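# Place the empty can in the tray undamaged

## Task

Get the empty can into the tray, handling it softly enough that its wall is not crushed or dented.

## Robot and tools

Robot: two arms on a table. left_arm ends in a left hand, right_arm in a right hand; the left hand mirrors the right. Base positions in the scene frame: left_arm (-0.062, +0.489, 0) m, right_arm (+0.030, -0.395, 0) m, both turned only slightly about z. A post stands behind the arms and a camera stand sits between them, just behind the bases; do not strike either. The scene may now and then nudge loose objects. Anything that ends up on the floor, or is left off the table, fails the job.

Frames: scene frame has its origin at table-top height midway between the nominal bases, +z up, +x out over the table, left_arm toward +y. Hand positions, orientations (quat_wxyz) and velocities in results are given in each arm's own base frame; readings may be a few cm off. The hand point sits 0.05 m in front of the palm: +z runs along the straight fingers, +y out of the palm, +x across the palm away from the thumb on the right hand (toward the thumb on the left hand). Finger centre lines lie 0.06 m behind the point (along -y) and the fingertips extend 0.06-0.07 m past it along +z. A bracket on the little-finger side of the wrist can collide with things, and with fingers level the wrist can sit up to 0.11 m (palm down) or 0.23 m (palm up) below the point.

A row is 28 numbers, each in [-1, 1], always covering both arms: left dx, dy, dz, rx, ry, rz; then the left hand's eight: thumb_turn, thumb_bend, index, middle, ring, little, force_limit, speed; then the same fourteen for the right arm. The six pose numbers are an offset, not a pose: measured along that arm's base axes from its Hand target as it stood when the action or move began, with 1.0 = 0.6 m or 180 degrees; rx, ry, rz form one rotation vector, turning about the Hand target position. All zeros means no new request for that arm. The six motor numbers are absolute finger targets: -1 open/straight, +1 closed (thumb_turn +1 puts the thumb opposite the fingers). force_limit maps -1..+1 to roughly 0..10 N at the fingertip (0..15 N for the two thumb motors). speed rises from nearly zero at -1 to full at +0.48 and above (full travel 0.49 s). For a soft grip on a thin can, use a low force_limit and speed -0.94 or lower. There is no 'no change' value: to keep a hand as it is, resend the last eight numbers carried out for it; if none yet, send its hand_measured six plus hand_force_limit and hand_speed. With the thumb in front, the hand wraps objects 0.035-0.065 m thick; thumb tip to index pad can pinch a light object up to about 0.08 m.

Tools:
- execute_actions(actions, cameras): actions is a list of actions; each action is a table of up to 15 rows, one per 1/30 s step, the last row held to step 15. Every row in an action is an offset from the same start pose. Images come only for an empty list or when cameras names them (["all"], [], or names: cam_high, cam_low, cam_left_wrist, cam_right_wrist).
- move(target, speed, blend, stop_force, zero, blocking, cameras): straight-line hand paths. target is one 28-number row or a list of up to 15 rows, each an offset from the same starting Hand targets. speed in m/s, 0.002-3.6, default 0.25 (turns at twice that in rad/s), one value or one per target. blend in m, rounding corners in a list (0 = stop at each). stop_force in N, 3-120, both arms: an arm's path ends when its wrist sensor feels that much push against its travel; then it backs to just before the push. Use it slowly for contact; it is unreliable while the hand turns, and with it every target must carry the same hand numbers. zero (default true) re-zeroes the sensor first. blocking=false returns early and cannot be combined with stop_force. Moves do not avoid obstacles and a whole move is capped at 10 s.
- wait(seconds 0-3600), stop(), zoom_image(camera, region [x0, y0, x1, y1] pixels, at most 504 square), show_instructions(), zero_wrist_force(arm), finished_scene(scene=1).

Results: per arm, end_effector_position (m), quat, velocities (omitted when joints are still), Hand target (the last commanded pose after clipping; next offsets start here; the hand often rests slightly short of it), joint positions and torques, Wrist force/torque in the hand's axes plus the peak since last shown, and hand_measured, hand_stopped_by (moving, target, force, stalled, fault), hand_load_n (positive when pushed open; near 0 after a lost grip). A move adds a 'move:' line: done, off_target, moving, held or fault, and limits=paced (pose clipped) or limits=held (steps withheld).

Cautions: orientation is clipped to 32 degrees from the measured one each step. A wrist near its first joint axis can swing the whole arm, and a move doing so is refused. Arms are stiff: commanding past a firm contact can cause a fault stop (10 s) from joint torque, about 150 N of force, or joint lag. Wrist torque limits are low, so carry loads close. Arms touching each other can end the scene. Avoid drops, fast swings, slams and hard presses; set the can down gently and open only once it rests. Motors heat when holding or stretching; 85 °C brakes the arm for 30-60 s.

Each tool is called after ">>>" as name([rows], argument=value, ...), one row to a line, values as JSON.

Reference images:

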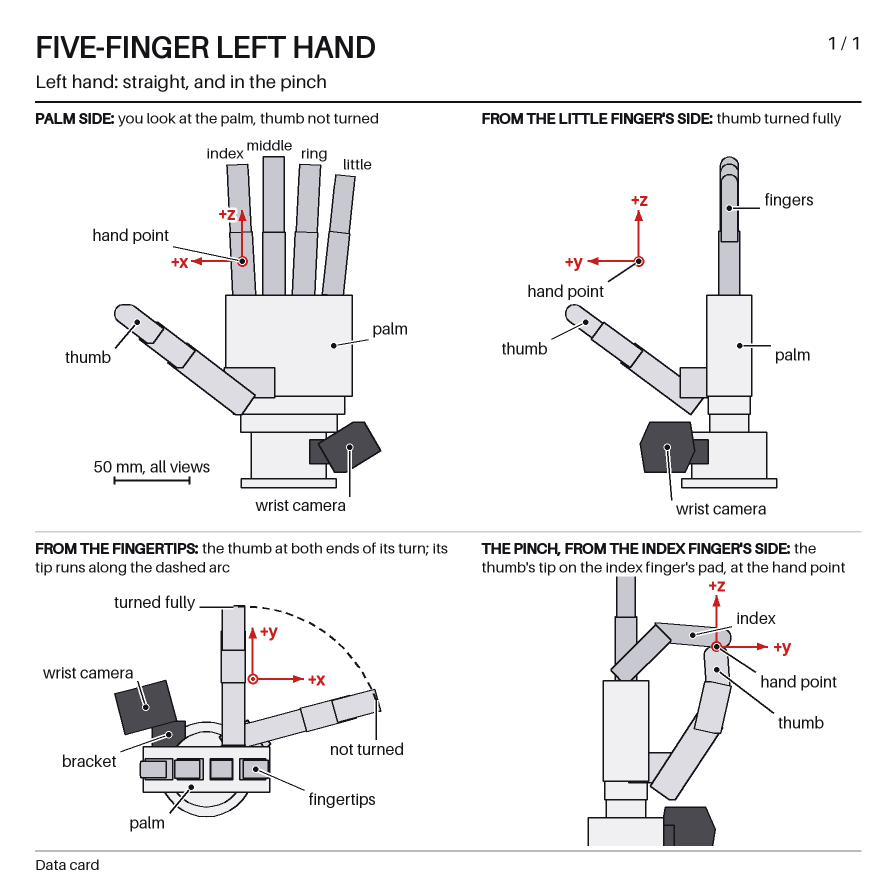

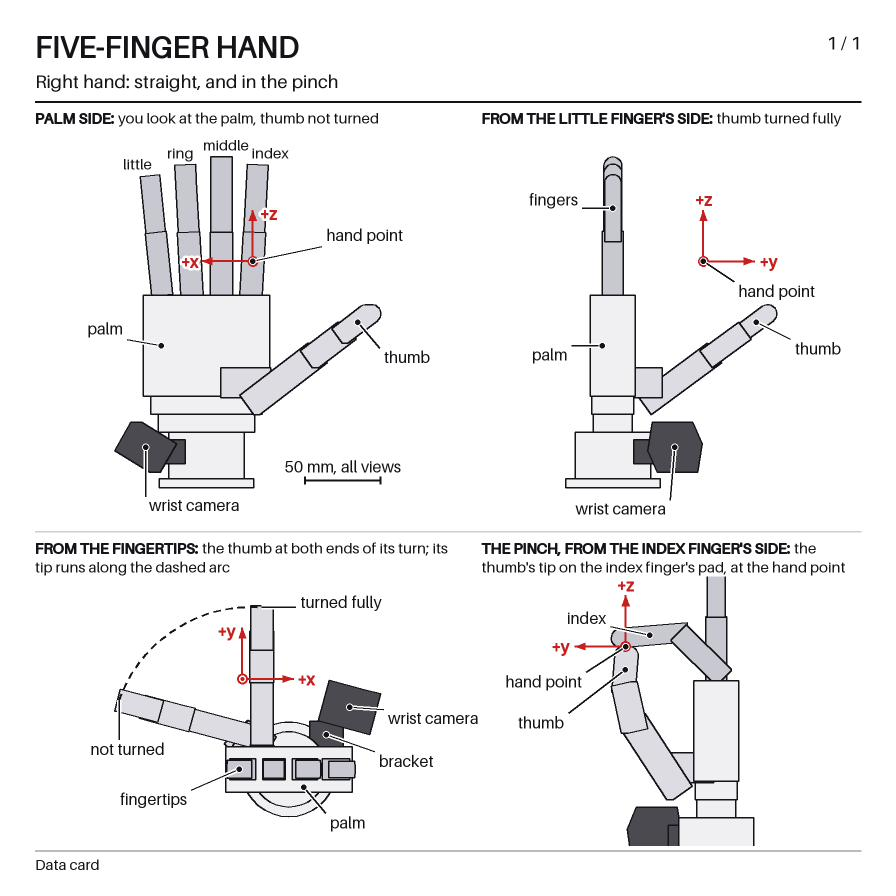

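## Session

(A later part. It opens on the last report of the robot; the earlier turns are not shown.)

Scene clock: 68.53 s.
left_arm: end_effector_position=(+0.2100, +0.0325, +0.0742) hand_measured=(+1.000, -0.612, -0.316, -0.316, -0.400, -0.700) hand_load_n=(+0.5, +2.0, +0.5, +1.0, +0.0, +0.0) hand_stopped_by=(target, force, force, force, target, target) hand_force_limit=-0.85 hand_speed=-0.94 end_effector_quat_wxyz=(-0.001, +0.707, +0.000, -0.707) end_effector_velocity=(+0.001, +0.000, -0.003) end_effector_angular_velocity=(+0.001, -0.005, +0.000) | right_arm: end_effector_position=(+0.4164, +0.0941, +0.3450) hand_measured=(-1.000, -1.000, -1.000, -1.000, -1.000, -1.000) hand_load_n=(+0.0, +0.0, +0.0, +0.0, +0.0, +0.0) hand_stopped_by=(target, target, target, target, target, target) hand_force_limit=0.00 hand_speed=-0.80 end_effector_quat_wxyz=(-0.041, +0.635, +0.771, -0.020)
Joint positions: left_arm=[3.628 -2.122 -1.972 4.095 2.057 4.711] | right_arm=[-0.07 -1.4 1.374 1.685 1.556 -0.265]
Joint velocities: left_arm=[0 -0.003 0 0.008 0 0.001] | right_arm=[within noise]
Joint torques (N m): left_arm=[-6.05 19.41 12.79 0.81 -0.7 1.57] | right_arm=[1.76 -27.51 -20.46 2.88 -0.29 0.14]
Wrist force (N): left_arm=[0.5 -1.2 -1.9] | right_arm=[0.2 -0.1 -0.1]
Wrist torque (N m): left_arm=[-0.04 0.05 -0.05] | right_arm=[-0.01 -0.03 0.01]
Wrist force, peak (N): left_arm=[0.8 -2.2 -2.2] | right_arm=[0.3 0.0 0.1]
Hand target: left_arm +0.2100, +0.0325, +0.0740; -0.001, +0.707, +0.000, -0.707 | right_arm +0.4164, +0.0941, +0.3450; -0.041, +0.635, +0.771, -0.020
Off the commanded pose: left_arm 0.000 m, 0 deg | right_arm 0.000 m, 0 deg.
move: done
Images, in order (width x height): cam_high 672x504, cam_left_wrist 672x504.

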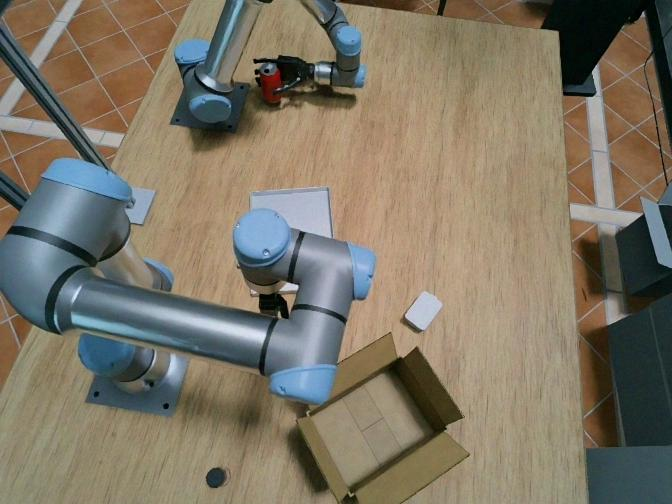

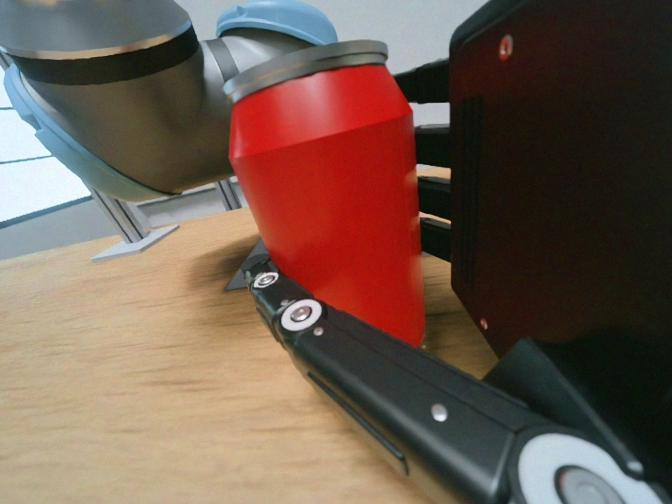

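>>> move([
  [0.25, 0, 0.06, 0, 0, 0, 1,-0.3,-0.3,-0.3,-0.4,-0.7,-0.85,-0.94, 0,0,0,0,0,0, -1,-1,-1,-1,-1,-1,0,-0.8],
  [0.35, -0.1375, 0.21, 0, 0, 0.0833, 1,-0.3,-0.3,-0.3,-0.4,-0.7,-0.85,-0.94, 0,0,0,0,0,0, -1,-1,-1,-1,-1,-1,0,-0.8],
  [0.35, -0.4708, 0.21, 0, 0, 0.1667, 1,-0.3,-0.3,-0.3,-0.4,-0.7,-0.85,-0.94, 0,0,0,0,0,0, -1,-1,-1,-1,-1,-1,0,-0.8],
  [0.2567, -0.8767, 0.21, 0, 0, 0.1667, 1,-0.3,-0.3,-0.3,-0.4,-0.7,-0.85,-0.94, 0,0,0,0,0,0, -1,-1,-1,-1,-1,-1,0,-0.8],
], speed=0.16, blend=[0.04, 0.04, 0.04, 0], cameras=["all"])

Scene clock: 75.70 s.
left_arm: end_effector_position=(+0.3641, -0.4934, +0.1999) hand_measured=(+1.000, -0.612, -0.316, -0.316, -0.400, -0.700) hand_load_n=(+0.0, +2.5, +1.0, +1.0, +0.0, +0.0) hand_stopped_by=(target, force, force, force, target, target) hand_force_limit=-0.85 hand_speed=-0.94 end_effector_quat_wxyz=(+0.182, +0.683, +0.184, -0.683) | right_arm: end_effector_position=(+0.4164, +0.0941, +0.3450) hand_measured=(-1.000, -1.000, -1.000, -1.000, -1.000, -1.000) hand_load_n=(+0.0, -0.5, +0.0, +0.0, +0.0, -0.5) hand_stopped_by=(target, target, target, target, target, target) hand_force_limit=0.00 hand_speed=-0.80 end_effector_quat_wxyz=(-0.041, +0.635, +0.771, -0.020)
Joint positions: left_arm=[2.832 -2.243 -1.331 3.575 0.737 4.71] | right_arm=[-0.07 -1.4 1.374 1.685 1.556 -0.265]
Joint torques (N m): left_arm=[-5.35 52.74 12.77 1 -0.9 0.98] | right_arm=[1.92 -27 -21.64 2.75 -0.61 0.17]
Wrist force (N): left_arm=[0.8 -1.5 -2.4] | right_arm=[0.1 0.0 0.0]
Wrist torque (N m): left_arm=[-0.04 -0.01 -0.02] | right_arm=[0.01 -0.02 0.01]
Wrist force, peak (N): left_arm=[1.0 -1.6 -2.4] | right_arm=[0.4 0.2 0.0]
Hand target: left_arm +0.3640, -0.4935, +0.2000; +0.182, +0.683, +0.184, -0.683 | right_arm +0.4164, +0.0941, +0.3450; -0.041, +0.635, +0.771, -0.020
Off the commanded pose: left_arm 0.000 m, 0 deg | right_arm 0.000 m, 0 deg.
move: done

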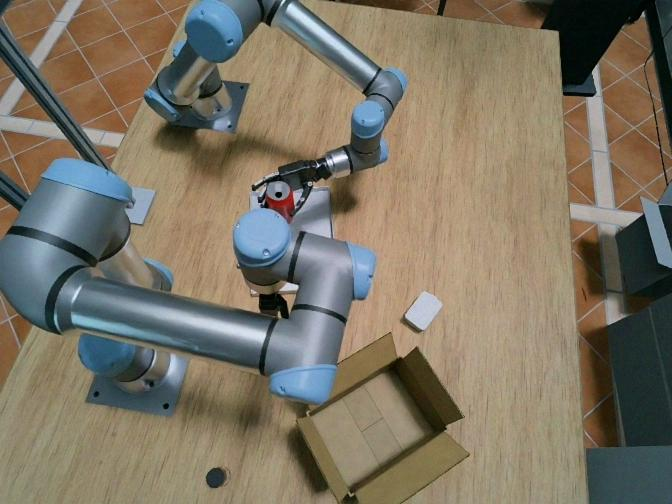

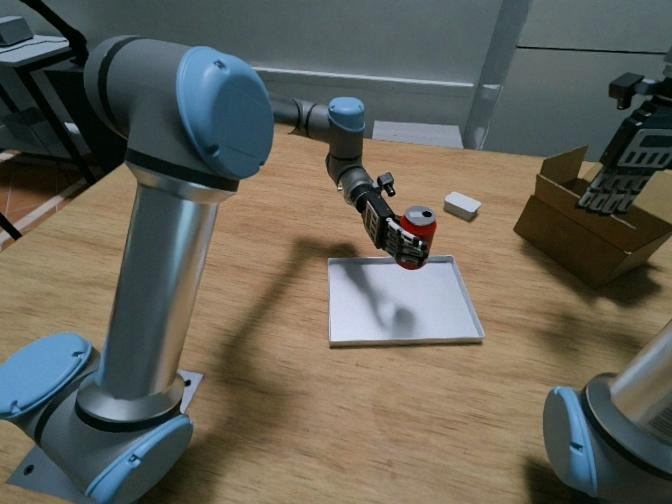

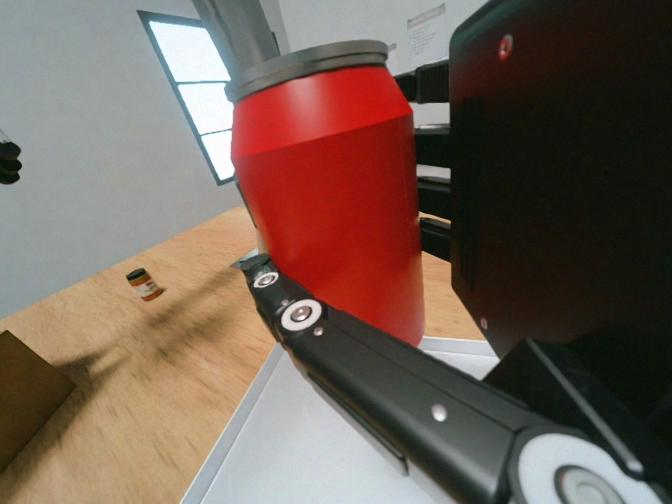

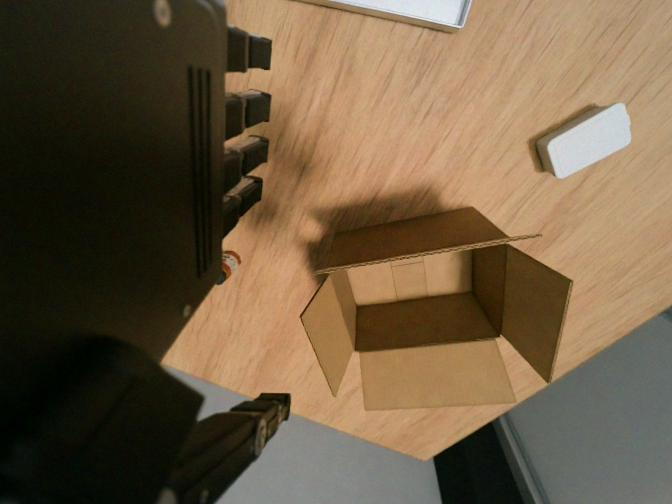

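>>> move(target=[0, 0, -0.1833, 0, 0, 0, 1,-0.3,-0.3,-0.3,-0.4,-0.7,-0.85,-0.94, 0,0,0,0,0,0, -1,-1,-1,-1,-1,-1,0,-0.8], speed=0.1, cameras=["cam_high", "cam_low", "cam_left_wrist"])

>>> zoom_image(camera="cam_low", region=[300, 160, 504, 364])

>>> zoom_image(camera="cam_high", region=[200, 120, 400, 320])

Scene clock: 78.03 s.
left_arm: end_effector_position=(+0.3640, -0.4935, +0.0900) hand_measured=(+1.000, -0.612, -0.316, -0.316, -0.400, -0.700) hand_load_n=(+0.0, +2.0, +1.0, +1.0, +0.0, +0.0) hand_stopped_by=(target, force, force, force, target, target) hand_force_limit=-0.85 hand_speed=-0.94 end_effector_quat_wxyz=(+0.182, +0.683, +0.184, -0.683) | right_arm: end_effector_position=(+0.4164, +0.0941, +0.3450) hand_measured=(-1.000, -1.000, -1.000, -1.000, -1.000, -1.000) hand_load_n=(+0.0, +0.0, +0.0, +0.0, +0.0, +0.0) hand_stopped_by=(target, target, target, target, target, target) hand_force_limit=0.00 hand_speed=-0.80 end_effector_quat_wxyz=(-0.041, +0.635, +0.771, -0.020)
Joint positions: left_arm=[2.832 -2.378 -1.407 3.787 0.737 4.71] | right_arm=[-0.07 -1.4 1.374 1.685 1.556 -0.265]
Joint torques (N m): left_arm=[0.21 50.78 22.57 -1.88 -0.84 -1.26] | right_arm=[2.7 -28.11 -21.63 3.1 -0.57 0.18]
Wrist force (N): left_arm=[0.8 -1.6 -1.7] | right_arm=[0.2 0.1 0.0]
Wrist torque (N m): left_arm=[-0.10 0.01 -0.03] | right_arm=[0.01 -0.03 0.01]
Wrist force, peak (N): left_arm=[1.3 -1.6 -2.2] | right_arm=[0.3 -0.1 0.0]
Hand target: left_arm +0.3640, -0.4935, +0.0900; +0.182, +0.683, +0.184, -0.683 | right_arm +0.4164, +0.0941, +0.3450; -0.041, +0.635, +0.771, -0.020
Off the commanded pose: left_arm 0.000 m, 0 deg | right_arm 0.000 m, 0 deg.
move: done

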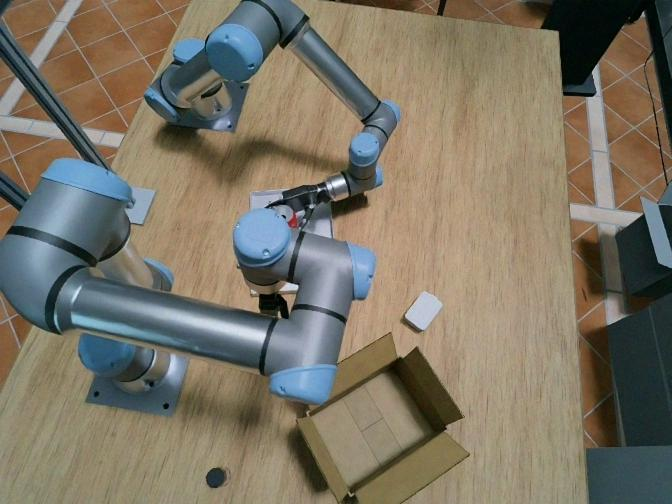

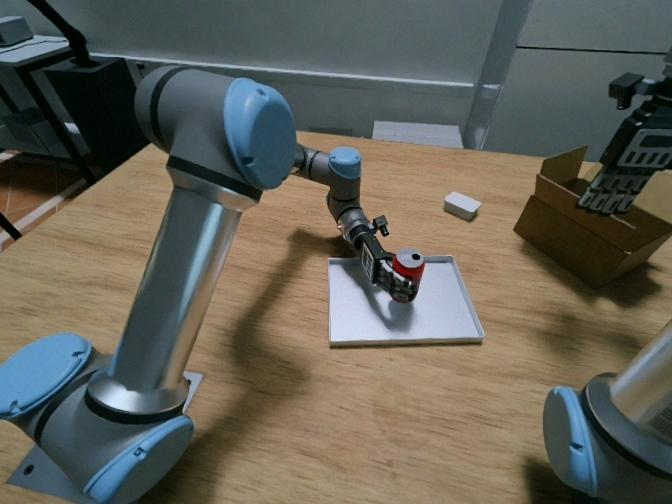

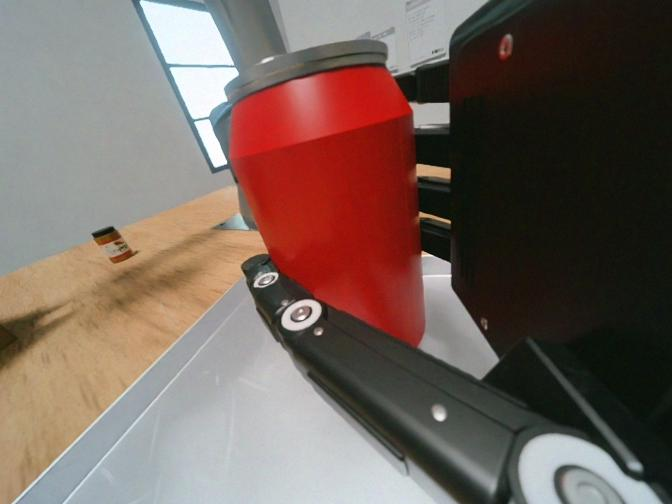

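Scaled by 2.471.

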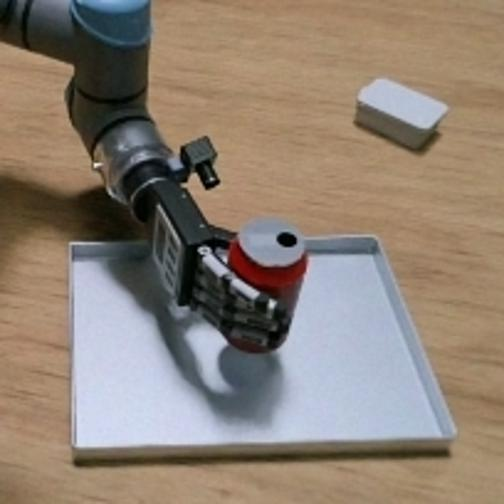

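Scaled by 2.520.

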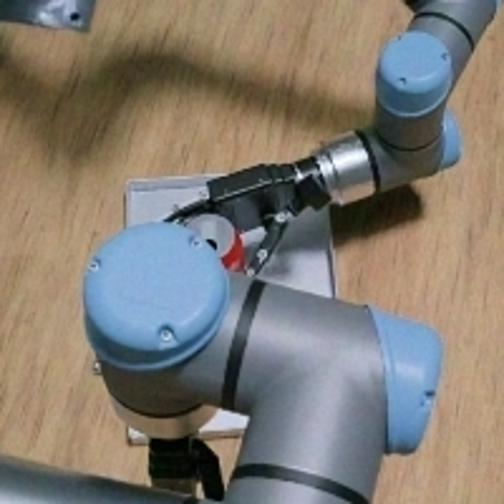

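>>> move(target=[0, 0, -0.0567, 0, 0, 0, 1,-0.3,-0.3,-0.3,-0.4,-0.7,-0.85,-0.94, 0,0,0,0,0,0, -1,-1,-1,-1,-1,-1,0,-0.8], speed=0.04)

>>> move(target=[0, 0, -0.0133, 0, 0, 0, 1,-0.3,-0.3,-0.3,-0.4,-0.7,-0.85,-0.94, 0,0,0,0,0,0, -1,-1,-1,-1,-1,-1,0,-0.8], speed=0.004, stop_force=3, cameras=["cam_low", "cam_left_wrist"])

>>> zoom_image(camera="cam_low", region=[320, 180, 484, 344])

Scene clock: 80.03 s.
left_arm: end_effector_position=(+0.3640, -0.4935, +0.0558) hand_measured=(+1.000, -0.612, -0.316, -0.316, -0.400, -0.700) hand_load_n=(+0.0, +2.0, +1.0, +1.0, +0.0, +0.0) hand_stopped_by=(target, force, force, force, target, target) hand_force_limit=-0.85 hand_speed=-0.94 end_effector_quat_wxyz=(+0.182, +0.683, +0.184, -0.683) end_effector_velocity=(+0.000, +0.000, +0.003) end_effector_angular_velocity=(+0.001, +0.002, +0.001) | right_arm: end_effector_position=(+0.4164, +0.0941, +0.3450) hand_measured=(-1.000, -1.000, -1.000, -1.000, -1.000, -1.000) hand_load_n=(+0.0, +0.0, +0.0, +0.0, +0.0, +0.0) hand_stopped_by=(target, target, target, target, target, target) hand_force_limit=0.00 hand_speed=-0.80 end_effector_quat_wxyz=(-0.041, +0.635, +0.771, -0.020)
Joint positions: left_arm=[2.832 -2.429 -1.416 3.846 0.737 4.71] | right_arm=[-0.07 -1.4 1.374 1.685 1.556 -0.265]
Joint velocities: left_arm=[0 0.005 0 -0.007 0 0] | right_arm=[within noise]
Joint torques (N m): left_arm=[6.51 54 12.58 -2.95 -0.16 0.51] | right_arm=[2.72 -26.46 -21.16 3.08 -0.42 0.37]
Wrist force (N): left_arm=[0.7 -1.5 -1.9] | right_arm=[0.0 -0.1 -0.1]
Wrist torque (N m): left_arm=[-0.07 0.02 -0.04] | right_arm=[0.00 -0.01 0.00]
Wrist force, peak (N): left_arm=[0.7 -2.0 -2.2] | right_arm=[0.3 -0.1 0.0]
Hand target: left_arm +0.3640, -0.4935, +0.0560; +0.182, +0.683, +0.184, -0.683 | right_arm +0.4164, +0.0941, +0.3450; -0.041, +0.635, +0.771, -0.020
Off the commanded pose: left_arm 0.000 m, 0 deg | right_arm 0.000 m, 0 deg.
move: done

Scene clock: 82.60 s.
left_arm: end_effector_position=(+0.3640, -0.4935, +0.0480) hand_measured=(+1.000, -0.612, -0.316, -0.316, -0.400, -0.700) hand_load_n=(+0.0, +2.0, +0.5, +0.5, +0.0, +0.0) hand_stopped_by=(target, force, force, force, target, target) hand_force_limit=-0.85 hand_speed=-0.94 end_effector_quat_wxyz=(+0.182, +0.683, +0.184, -0.683) | right_arm: end_effector_position=(+0.4164, +0.0941, +0.3450) hand_measured=(-1.000, -1.000, -1.000, -1.000, -1.000, -1.000) hand_load_n=(+0.0, +0.0, +0.0, +0.0, +0.0, +0.0) hand_stopped_by=(target, target, target, target, target, target) hand_force_limit=0.00 hand_speed=-0.80 end_effector_quat_wxyz=(-0.041, +0.635, +0.771, -0.020)
Joint positions: left_arm=[2.832 -2.441 -1.417 3.859 0.737 4.71] | right_arm=[-0.07 -1.4 1.374 1.685 1.556 -0.265]
Joint torques (N m): left_arm=[9.11 44.66 7.32 -1.75 -0.15 -1.38] | right_arm=[3.05 -26.69 -23.39 2.96 -0.72 0.35]
Wrist force (N): left_arm=[-0.5 -0.8 -2.1] | right_arm=[0.0 0.0 -0.1]
Wrist torque (N m): left_arm=[0.02 0.07 -0.09] | right_arm=[0.01 0.00 0.00]
Wrist force, peak (N): left_arm=[0.7 -1.7 -2.2] | right_arm=[0.3 -0.1 -0.1]
Hand target: left_arm +0.3640, -0.4935, +0.0480; +0.182, +0.683, +0.184, -0.683 | right_arm +0.4164, +0.0941, +0.3450; -0.041, +0.635, +0.771, -0.020
Off the commanded pose: left_arm 0.000 m, 0 deg | right_arm 0.000 m, 0 deg.
move: done

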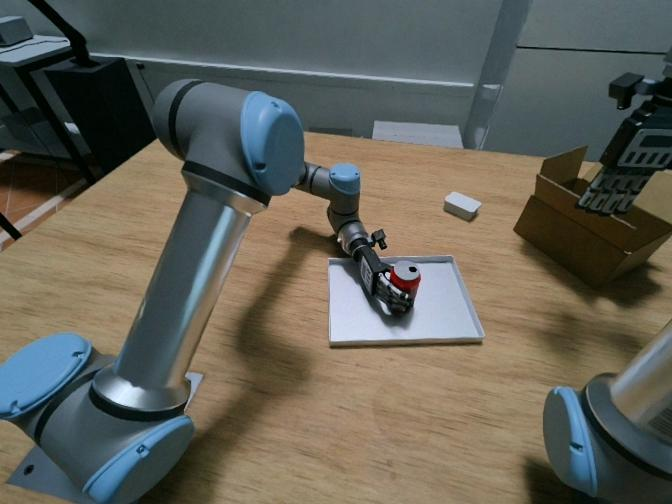

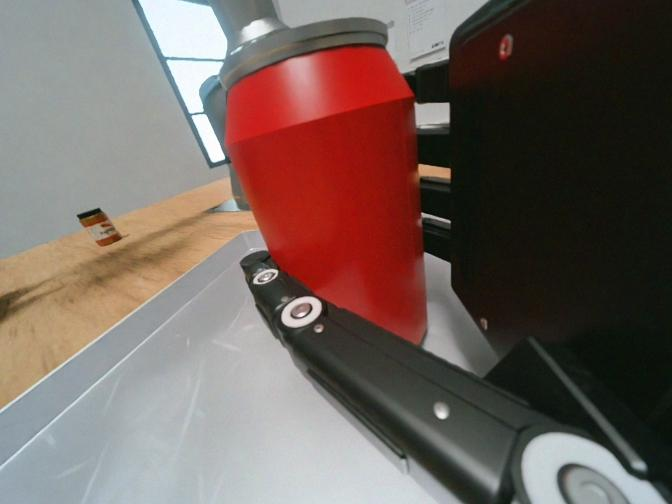

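Scaled by 3.073.

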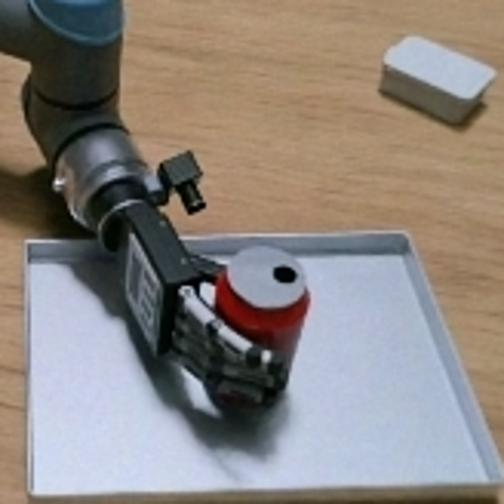

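>>> execute_actions([
  [[0,0,0,0,0,0, 1,-0.75,-0.5,-0.5,-0.55,-0.75,-0.85,-0.9, 0,0,0,0,0,0, -1,-1,-1,-1,-1,-1,0,-0.8]],
], cameras=["cam_left_wrist"])

>>> execute_actions([
  [[0,0,0,0,0,0, 1,-1,-1,-1,-1,-1,-0.85,-0.7, 0,0,0,0,0,0, -1,-1,-1,-1,-1,-1,0,-0.8]],
], cameras=["cam_low", "cam_left_wrist"])

Scene clock: 84.73 s.
left_arm: end_effector_position=(+0.3640, -0.4935, +0.0480) hand_measured=(+1.000, -0.750, -0.500, -0.500, -0.550, -0.750) hand_load_n=(+0.5, +0.0, +0.0, +0.0, +0.0, +0.0) hand_stopped_by=(target, target, target, target, target, target) hand_force_limit=-0.85 hand_speed=-0.90 end_effector_quat_wxyz=(+0.182, +0.683, +0.184, -0.683) | right_arm: end_effector_position=(+0.4164, +0.0941, +0.3450) hand_measured=(-1.000, -1.000, -1.000, -1.000, -1.000, -1.000) hand_load_n=(+0.0, +0.0, +0.0, +0.0, +0.0, +0.0) hand_stopped_by=(target, target, target, target, target, target) hand_force_limit=0.00 hand_speed=-0.80 end_effector_quat_wxyz=(-0.041, +0.635, +0.771, -0.020)
Joint positions: left_arm=[2.832 -2.441 -1.417 3.859 0.737 4.71] | right_arm=[-0.07 -1.4 1.374 1.685 1.556 -0.265]
Joint torques (N m): left_arm=[8.67 51.35 10.29 -2.56 -0.06 -1.4] | right_arm=[2 -27.73 -23.16 2.81 -1.01 0.43]
Wrist force (N): left_arm=[0.2 -1.2 -1.7] | right_arm=[0.1 0.1 0.0]
Wrist torque (N m): left_arm=[-0.05 0.09 -0.07] | right_arm=[0.03 -0.01 0.01]
Wrist force, peak (N): left_arm=[0.6 -1.6 -2.3] | right_arm=[0.3 -0.1 0.0]
Hand target: left_arm +0.3640, -0.4935, +0.0480; +0.182, +0.683, +0.184, -0.683 | right_arm +0.4164, +0.0941, +0.3450; -0.041, +0.635, +0.771, -0.020
Off the commanded pose: left_arm 0.000 m, 0 deg | right_arm 0.000 m, 0 deg.

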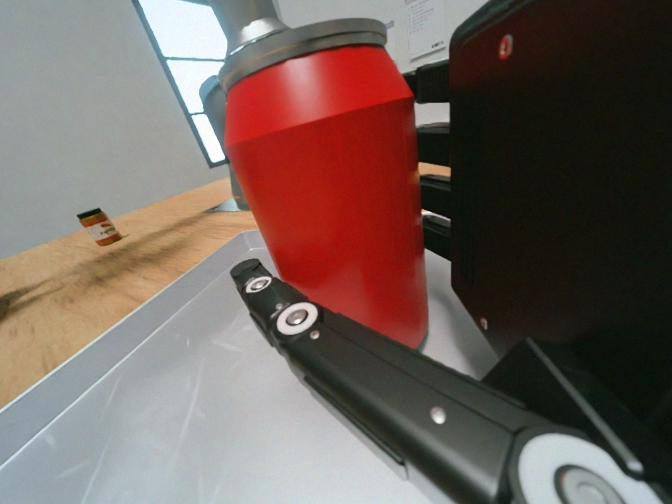

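Scene clock: 85.60 s.
left_arm: end_effector_position=(+0.3640, -0.4935, +0.0480) hand_measured=(+1.000, -1.000, -1.000, -1.000, -1.000, -1.000) hand_load_n=(+0.0, +0.0, +0.0, +0.0, +0.5, +0.5) hand_stopped_by=(target, target, target, target, target, target) hand_force_limit=-0.85 hand_speed=-0.70 end_effector_quat_wxyz=(+0.182, +0.683, +0.184, -0.683) | right_arm: end_effector_position=(+0.4164, +0.0941, +0.3450) hand_measured=(-1.000, -1.000, -1.000, -1.000, -1.000, -1.000) hand_load_n=(+0.0, +0.0, +0.0, +0.0, +0.0, +0.0) hand_stopped_by=(target, target, target, target, target, target) hand_force_limit=0.00 hand_speed=-0.80 end_effector_quat_wxyz=(-0.041, +0.635, +0.771, -0.020)
Joint positions: left_arm=[2.832 -2.441 -1.417 3.859 0.737 4.71] | right_arm=[-0.07 -1.4 1.374 1.685 1.556 -0.265]
Joint torques (N m): left_arm=[8.81 51.27 10.6 -2.64 -0.06 -1.4] | right_arm=[2.01 -28.71 -21.42 3.14 -0.46 0.36]
Wrist force (N): left_arm=[0.6 -1.5 -2.2] | right_arm=[0.4 -0.1 0.1]
Wrist torque (N m): left_arm=[-0.06 0.01 -0.03] | right_arm=[-0.01 -0.06 0.02]
Wrist force, peak (N): left_arm=[0.5 -1.9 -2.1] | right_arm=[0.4 -0.1 0.1]
Hand target: left_arm +0.3640, -0.4935, +0.0480; +0.182, +0.683, +0.184, -0.683 | right_arm +0.4164, +0.0941, +0.3450; -0.041, +0.635, +0.771, -0.020
Off the commanded pose: left_arm 0.000 m, 0 deg | right_arm 0.000 m, 0 deg.

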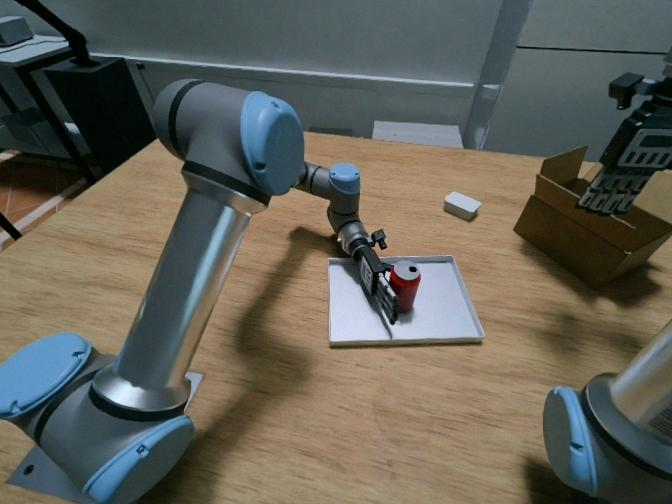

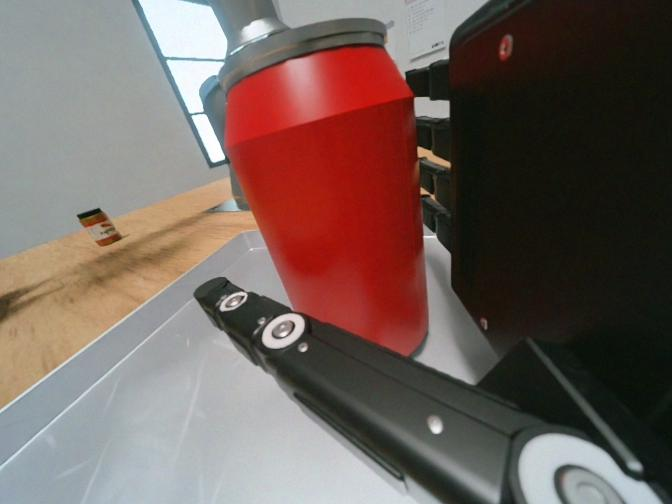

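>>> move([
  [0.0697, 0.046, 0, 0, 0, 0, 1,-1,-1,-1,-1,-1,-0.85,-0.7, 0,0,0,0,0,0, -1,-1,-1,-1,-1,-1,0,-0.8],
  [0.1852, 0.1127, 0.05, 0, 0, 0, 1,-1,-1,-1,-1,-1,-0.85,-0.7, 0,0,0,0,0,0, -1,-1,-1,-1,-1,-1,0,-0.8],
  [0.2, 0.16, 0.3, 0, 0, 0, 1,-1,-1,-1,-1,-1,-0.85,-0.7, 0,0,0,0,0,0, -1,-1,-1,-1,-1,-1,0,-0.8],
], speed=[0.06, 0.1, 0.2], blend=[0.01, 0.02, 0], cameras=["cam_low", "cam_high", "cam_left_wrist"])

>>> zoom_image(camera="cam_low", region=[300, 180, 504, 364])

Scene clock: 89.83 s.
left_arm: end_effector_position=(+0.4841, -0.3975, +0.2280) hand_measured=(+1.000, -1.000, -1.000, -1.000, -1.000, -1.000) hand_load_n=(+0.5, +0.0, -0.5, +0.0, +0.0, +0.0) hand_stopped_by=(target, target, target, target, target, target) hand_force_limit=-0.85 hand_speed=-0.70 end_effector_quat_wxyz=(+0.182, +0.683, +0.184, -0.683) | right_arm: end_effector_position=(+0.4164, +0.0941, +0.3450) hand_measured=(-1.000, -1.000, -1.000, -1.000, -1.000, -1.000) hand_load_n=(+0.0, +0.0, +0.0, +0.0, +0.0, +0.0) hand_stopped_by=(target, target, target, target, target, target) hand_force_limit=0.00 hand_speed=-0.80 end_effector_quat_wxyz=(-0.041, +0.635, +0.771, -0.020)
Joint positions: left_arm=[3.014 -2.395 -0.984 3.38 0.92 4.71] | right_arm=[-0.07 -1.4 1.374 1.685 1.556 -0.265]
Joint torques (N m): left_arm=[-6.94 44.46 18.85 -2.81 -0.93 0.6] | right_arm=[1.58 -27.15 -21.09 3.01 -0.59 0.5]
Wrist force (N): left_arm=[0.5 -1.3 -1.9] | right_arm=[0.1 0.1 0.1]
Wrist torque (N m): left_arm=[-0.04 0.04 -0.03] | right_arm=[0.00 -0.02 0.01]
Wrist force, peak (N): left_arm=[-1.0 -1.8 -2.7] | right_arm=[0.3 0.0 0.1]
Hand target: left_arm +0.4840, -0.3975, +0.2280; +0.182, +0.683, +0.184, -0.683 | right_arm +0.4164, +0.0941, +0.3450; -0.041, +0.635, +0.771, -0.020
Off the commanded pose: left_arm 0.000 m, 0 deg | right_arm 0.000 m, 0 deg.
move: done
Images, in order (width x height): cam_high 672x504, cam_low 672x504, cam_left_wrist 672x504.

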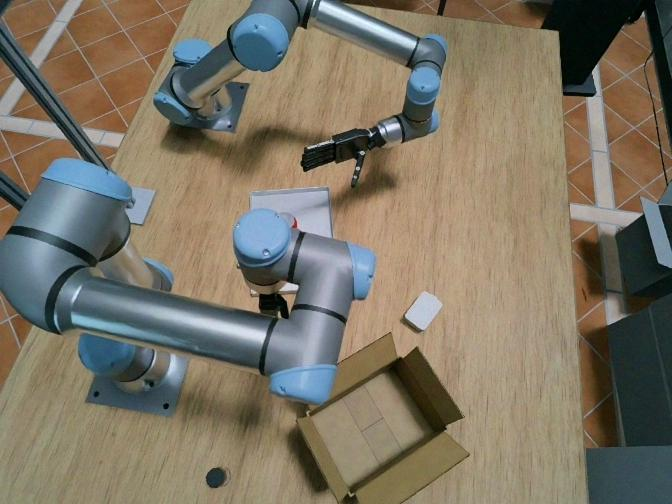

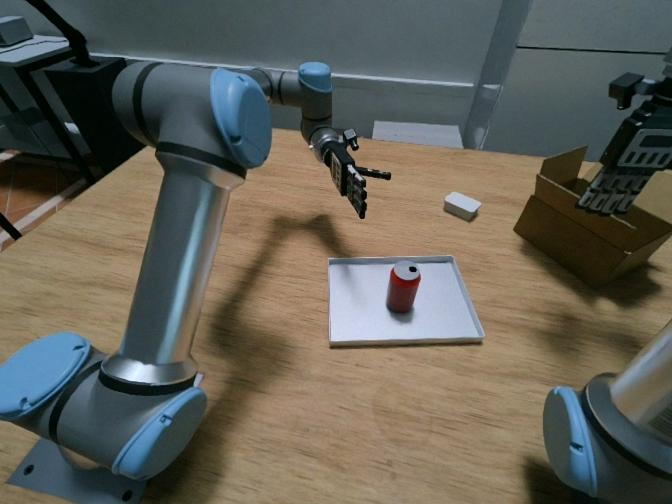

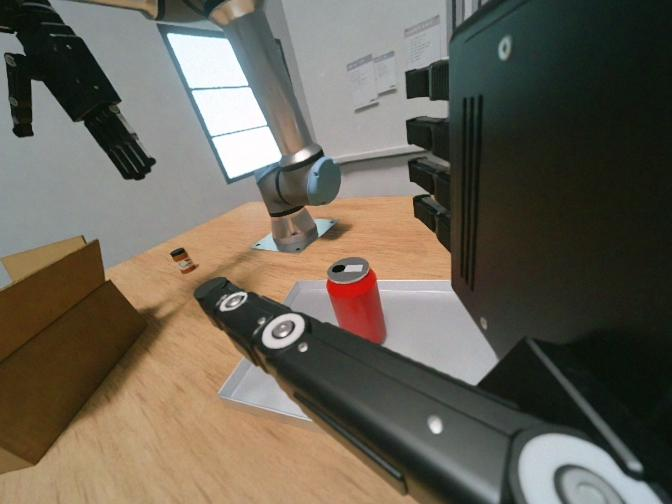

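Scaled by 2.471.

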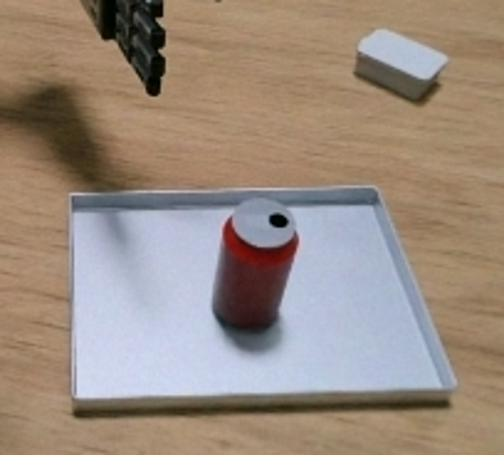

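The can is standing upright inside the tray and looks undented. The arm is clear of it.

>>> finished_scene(scene=1)

The scene is finished: the task was done.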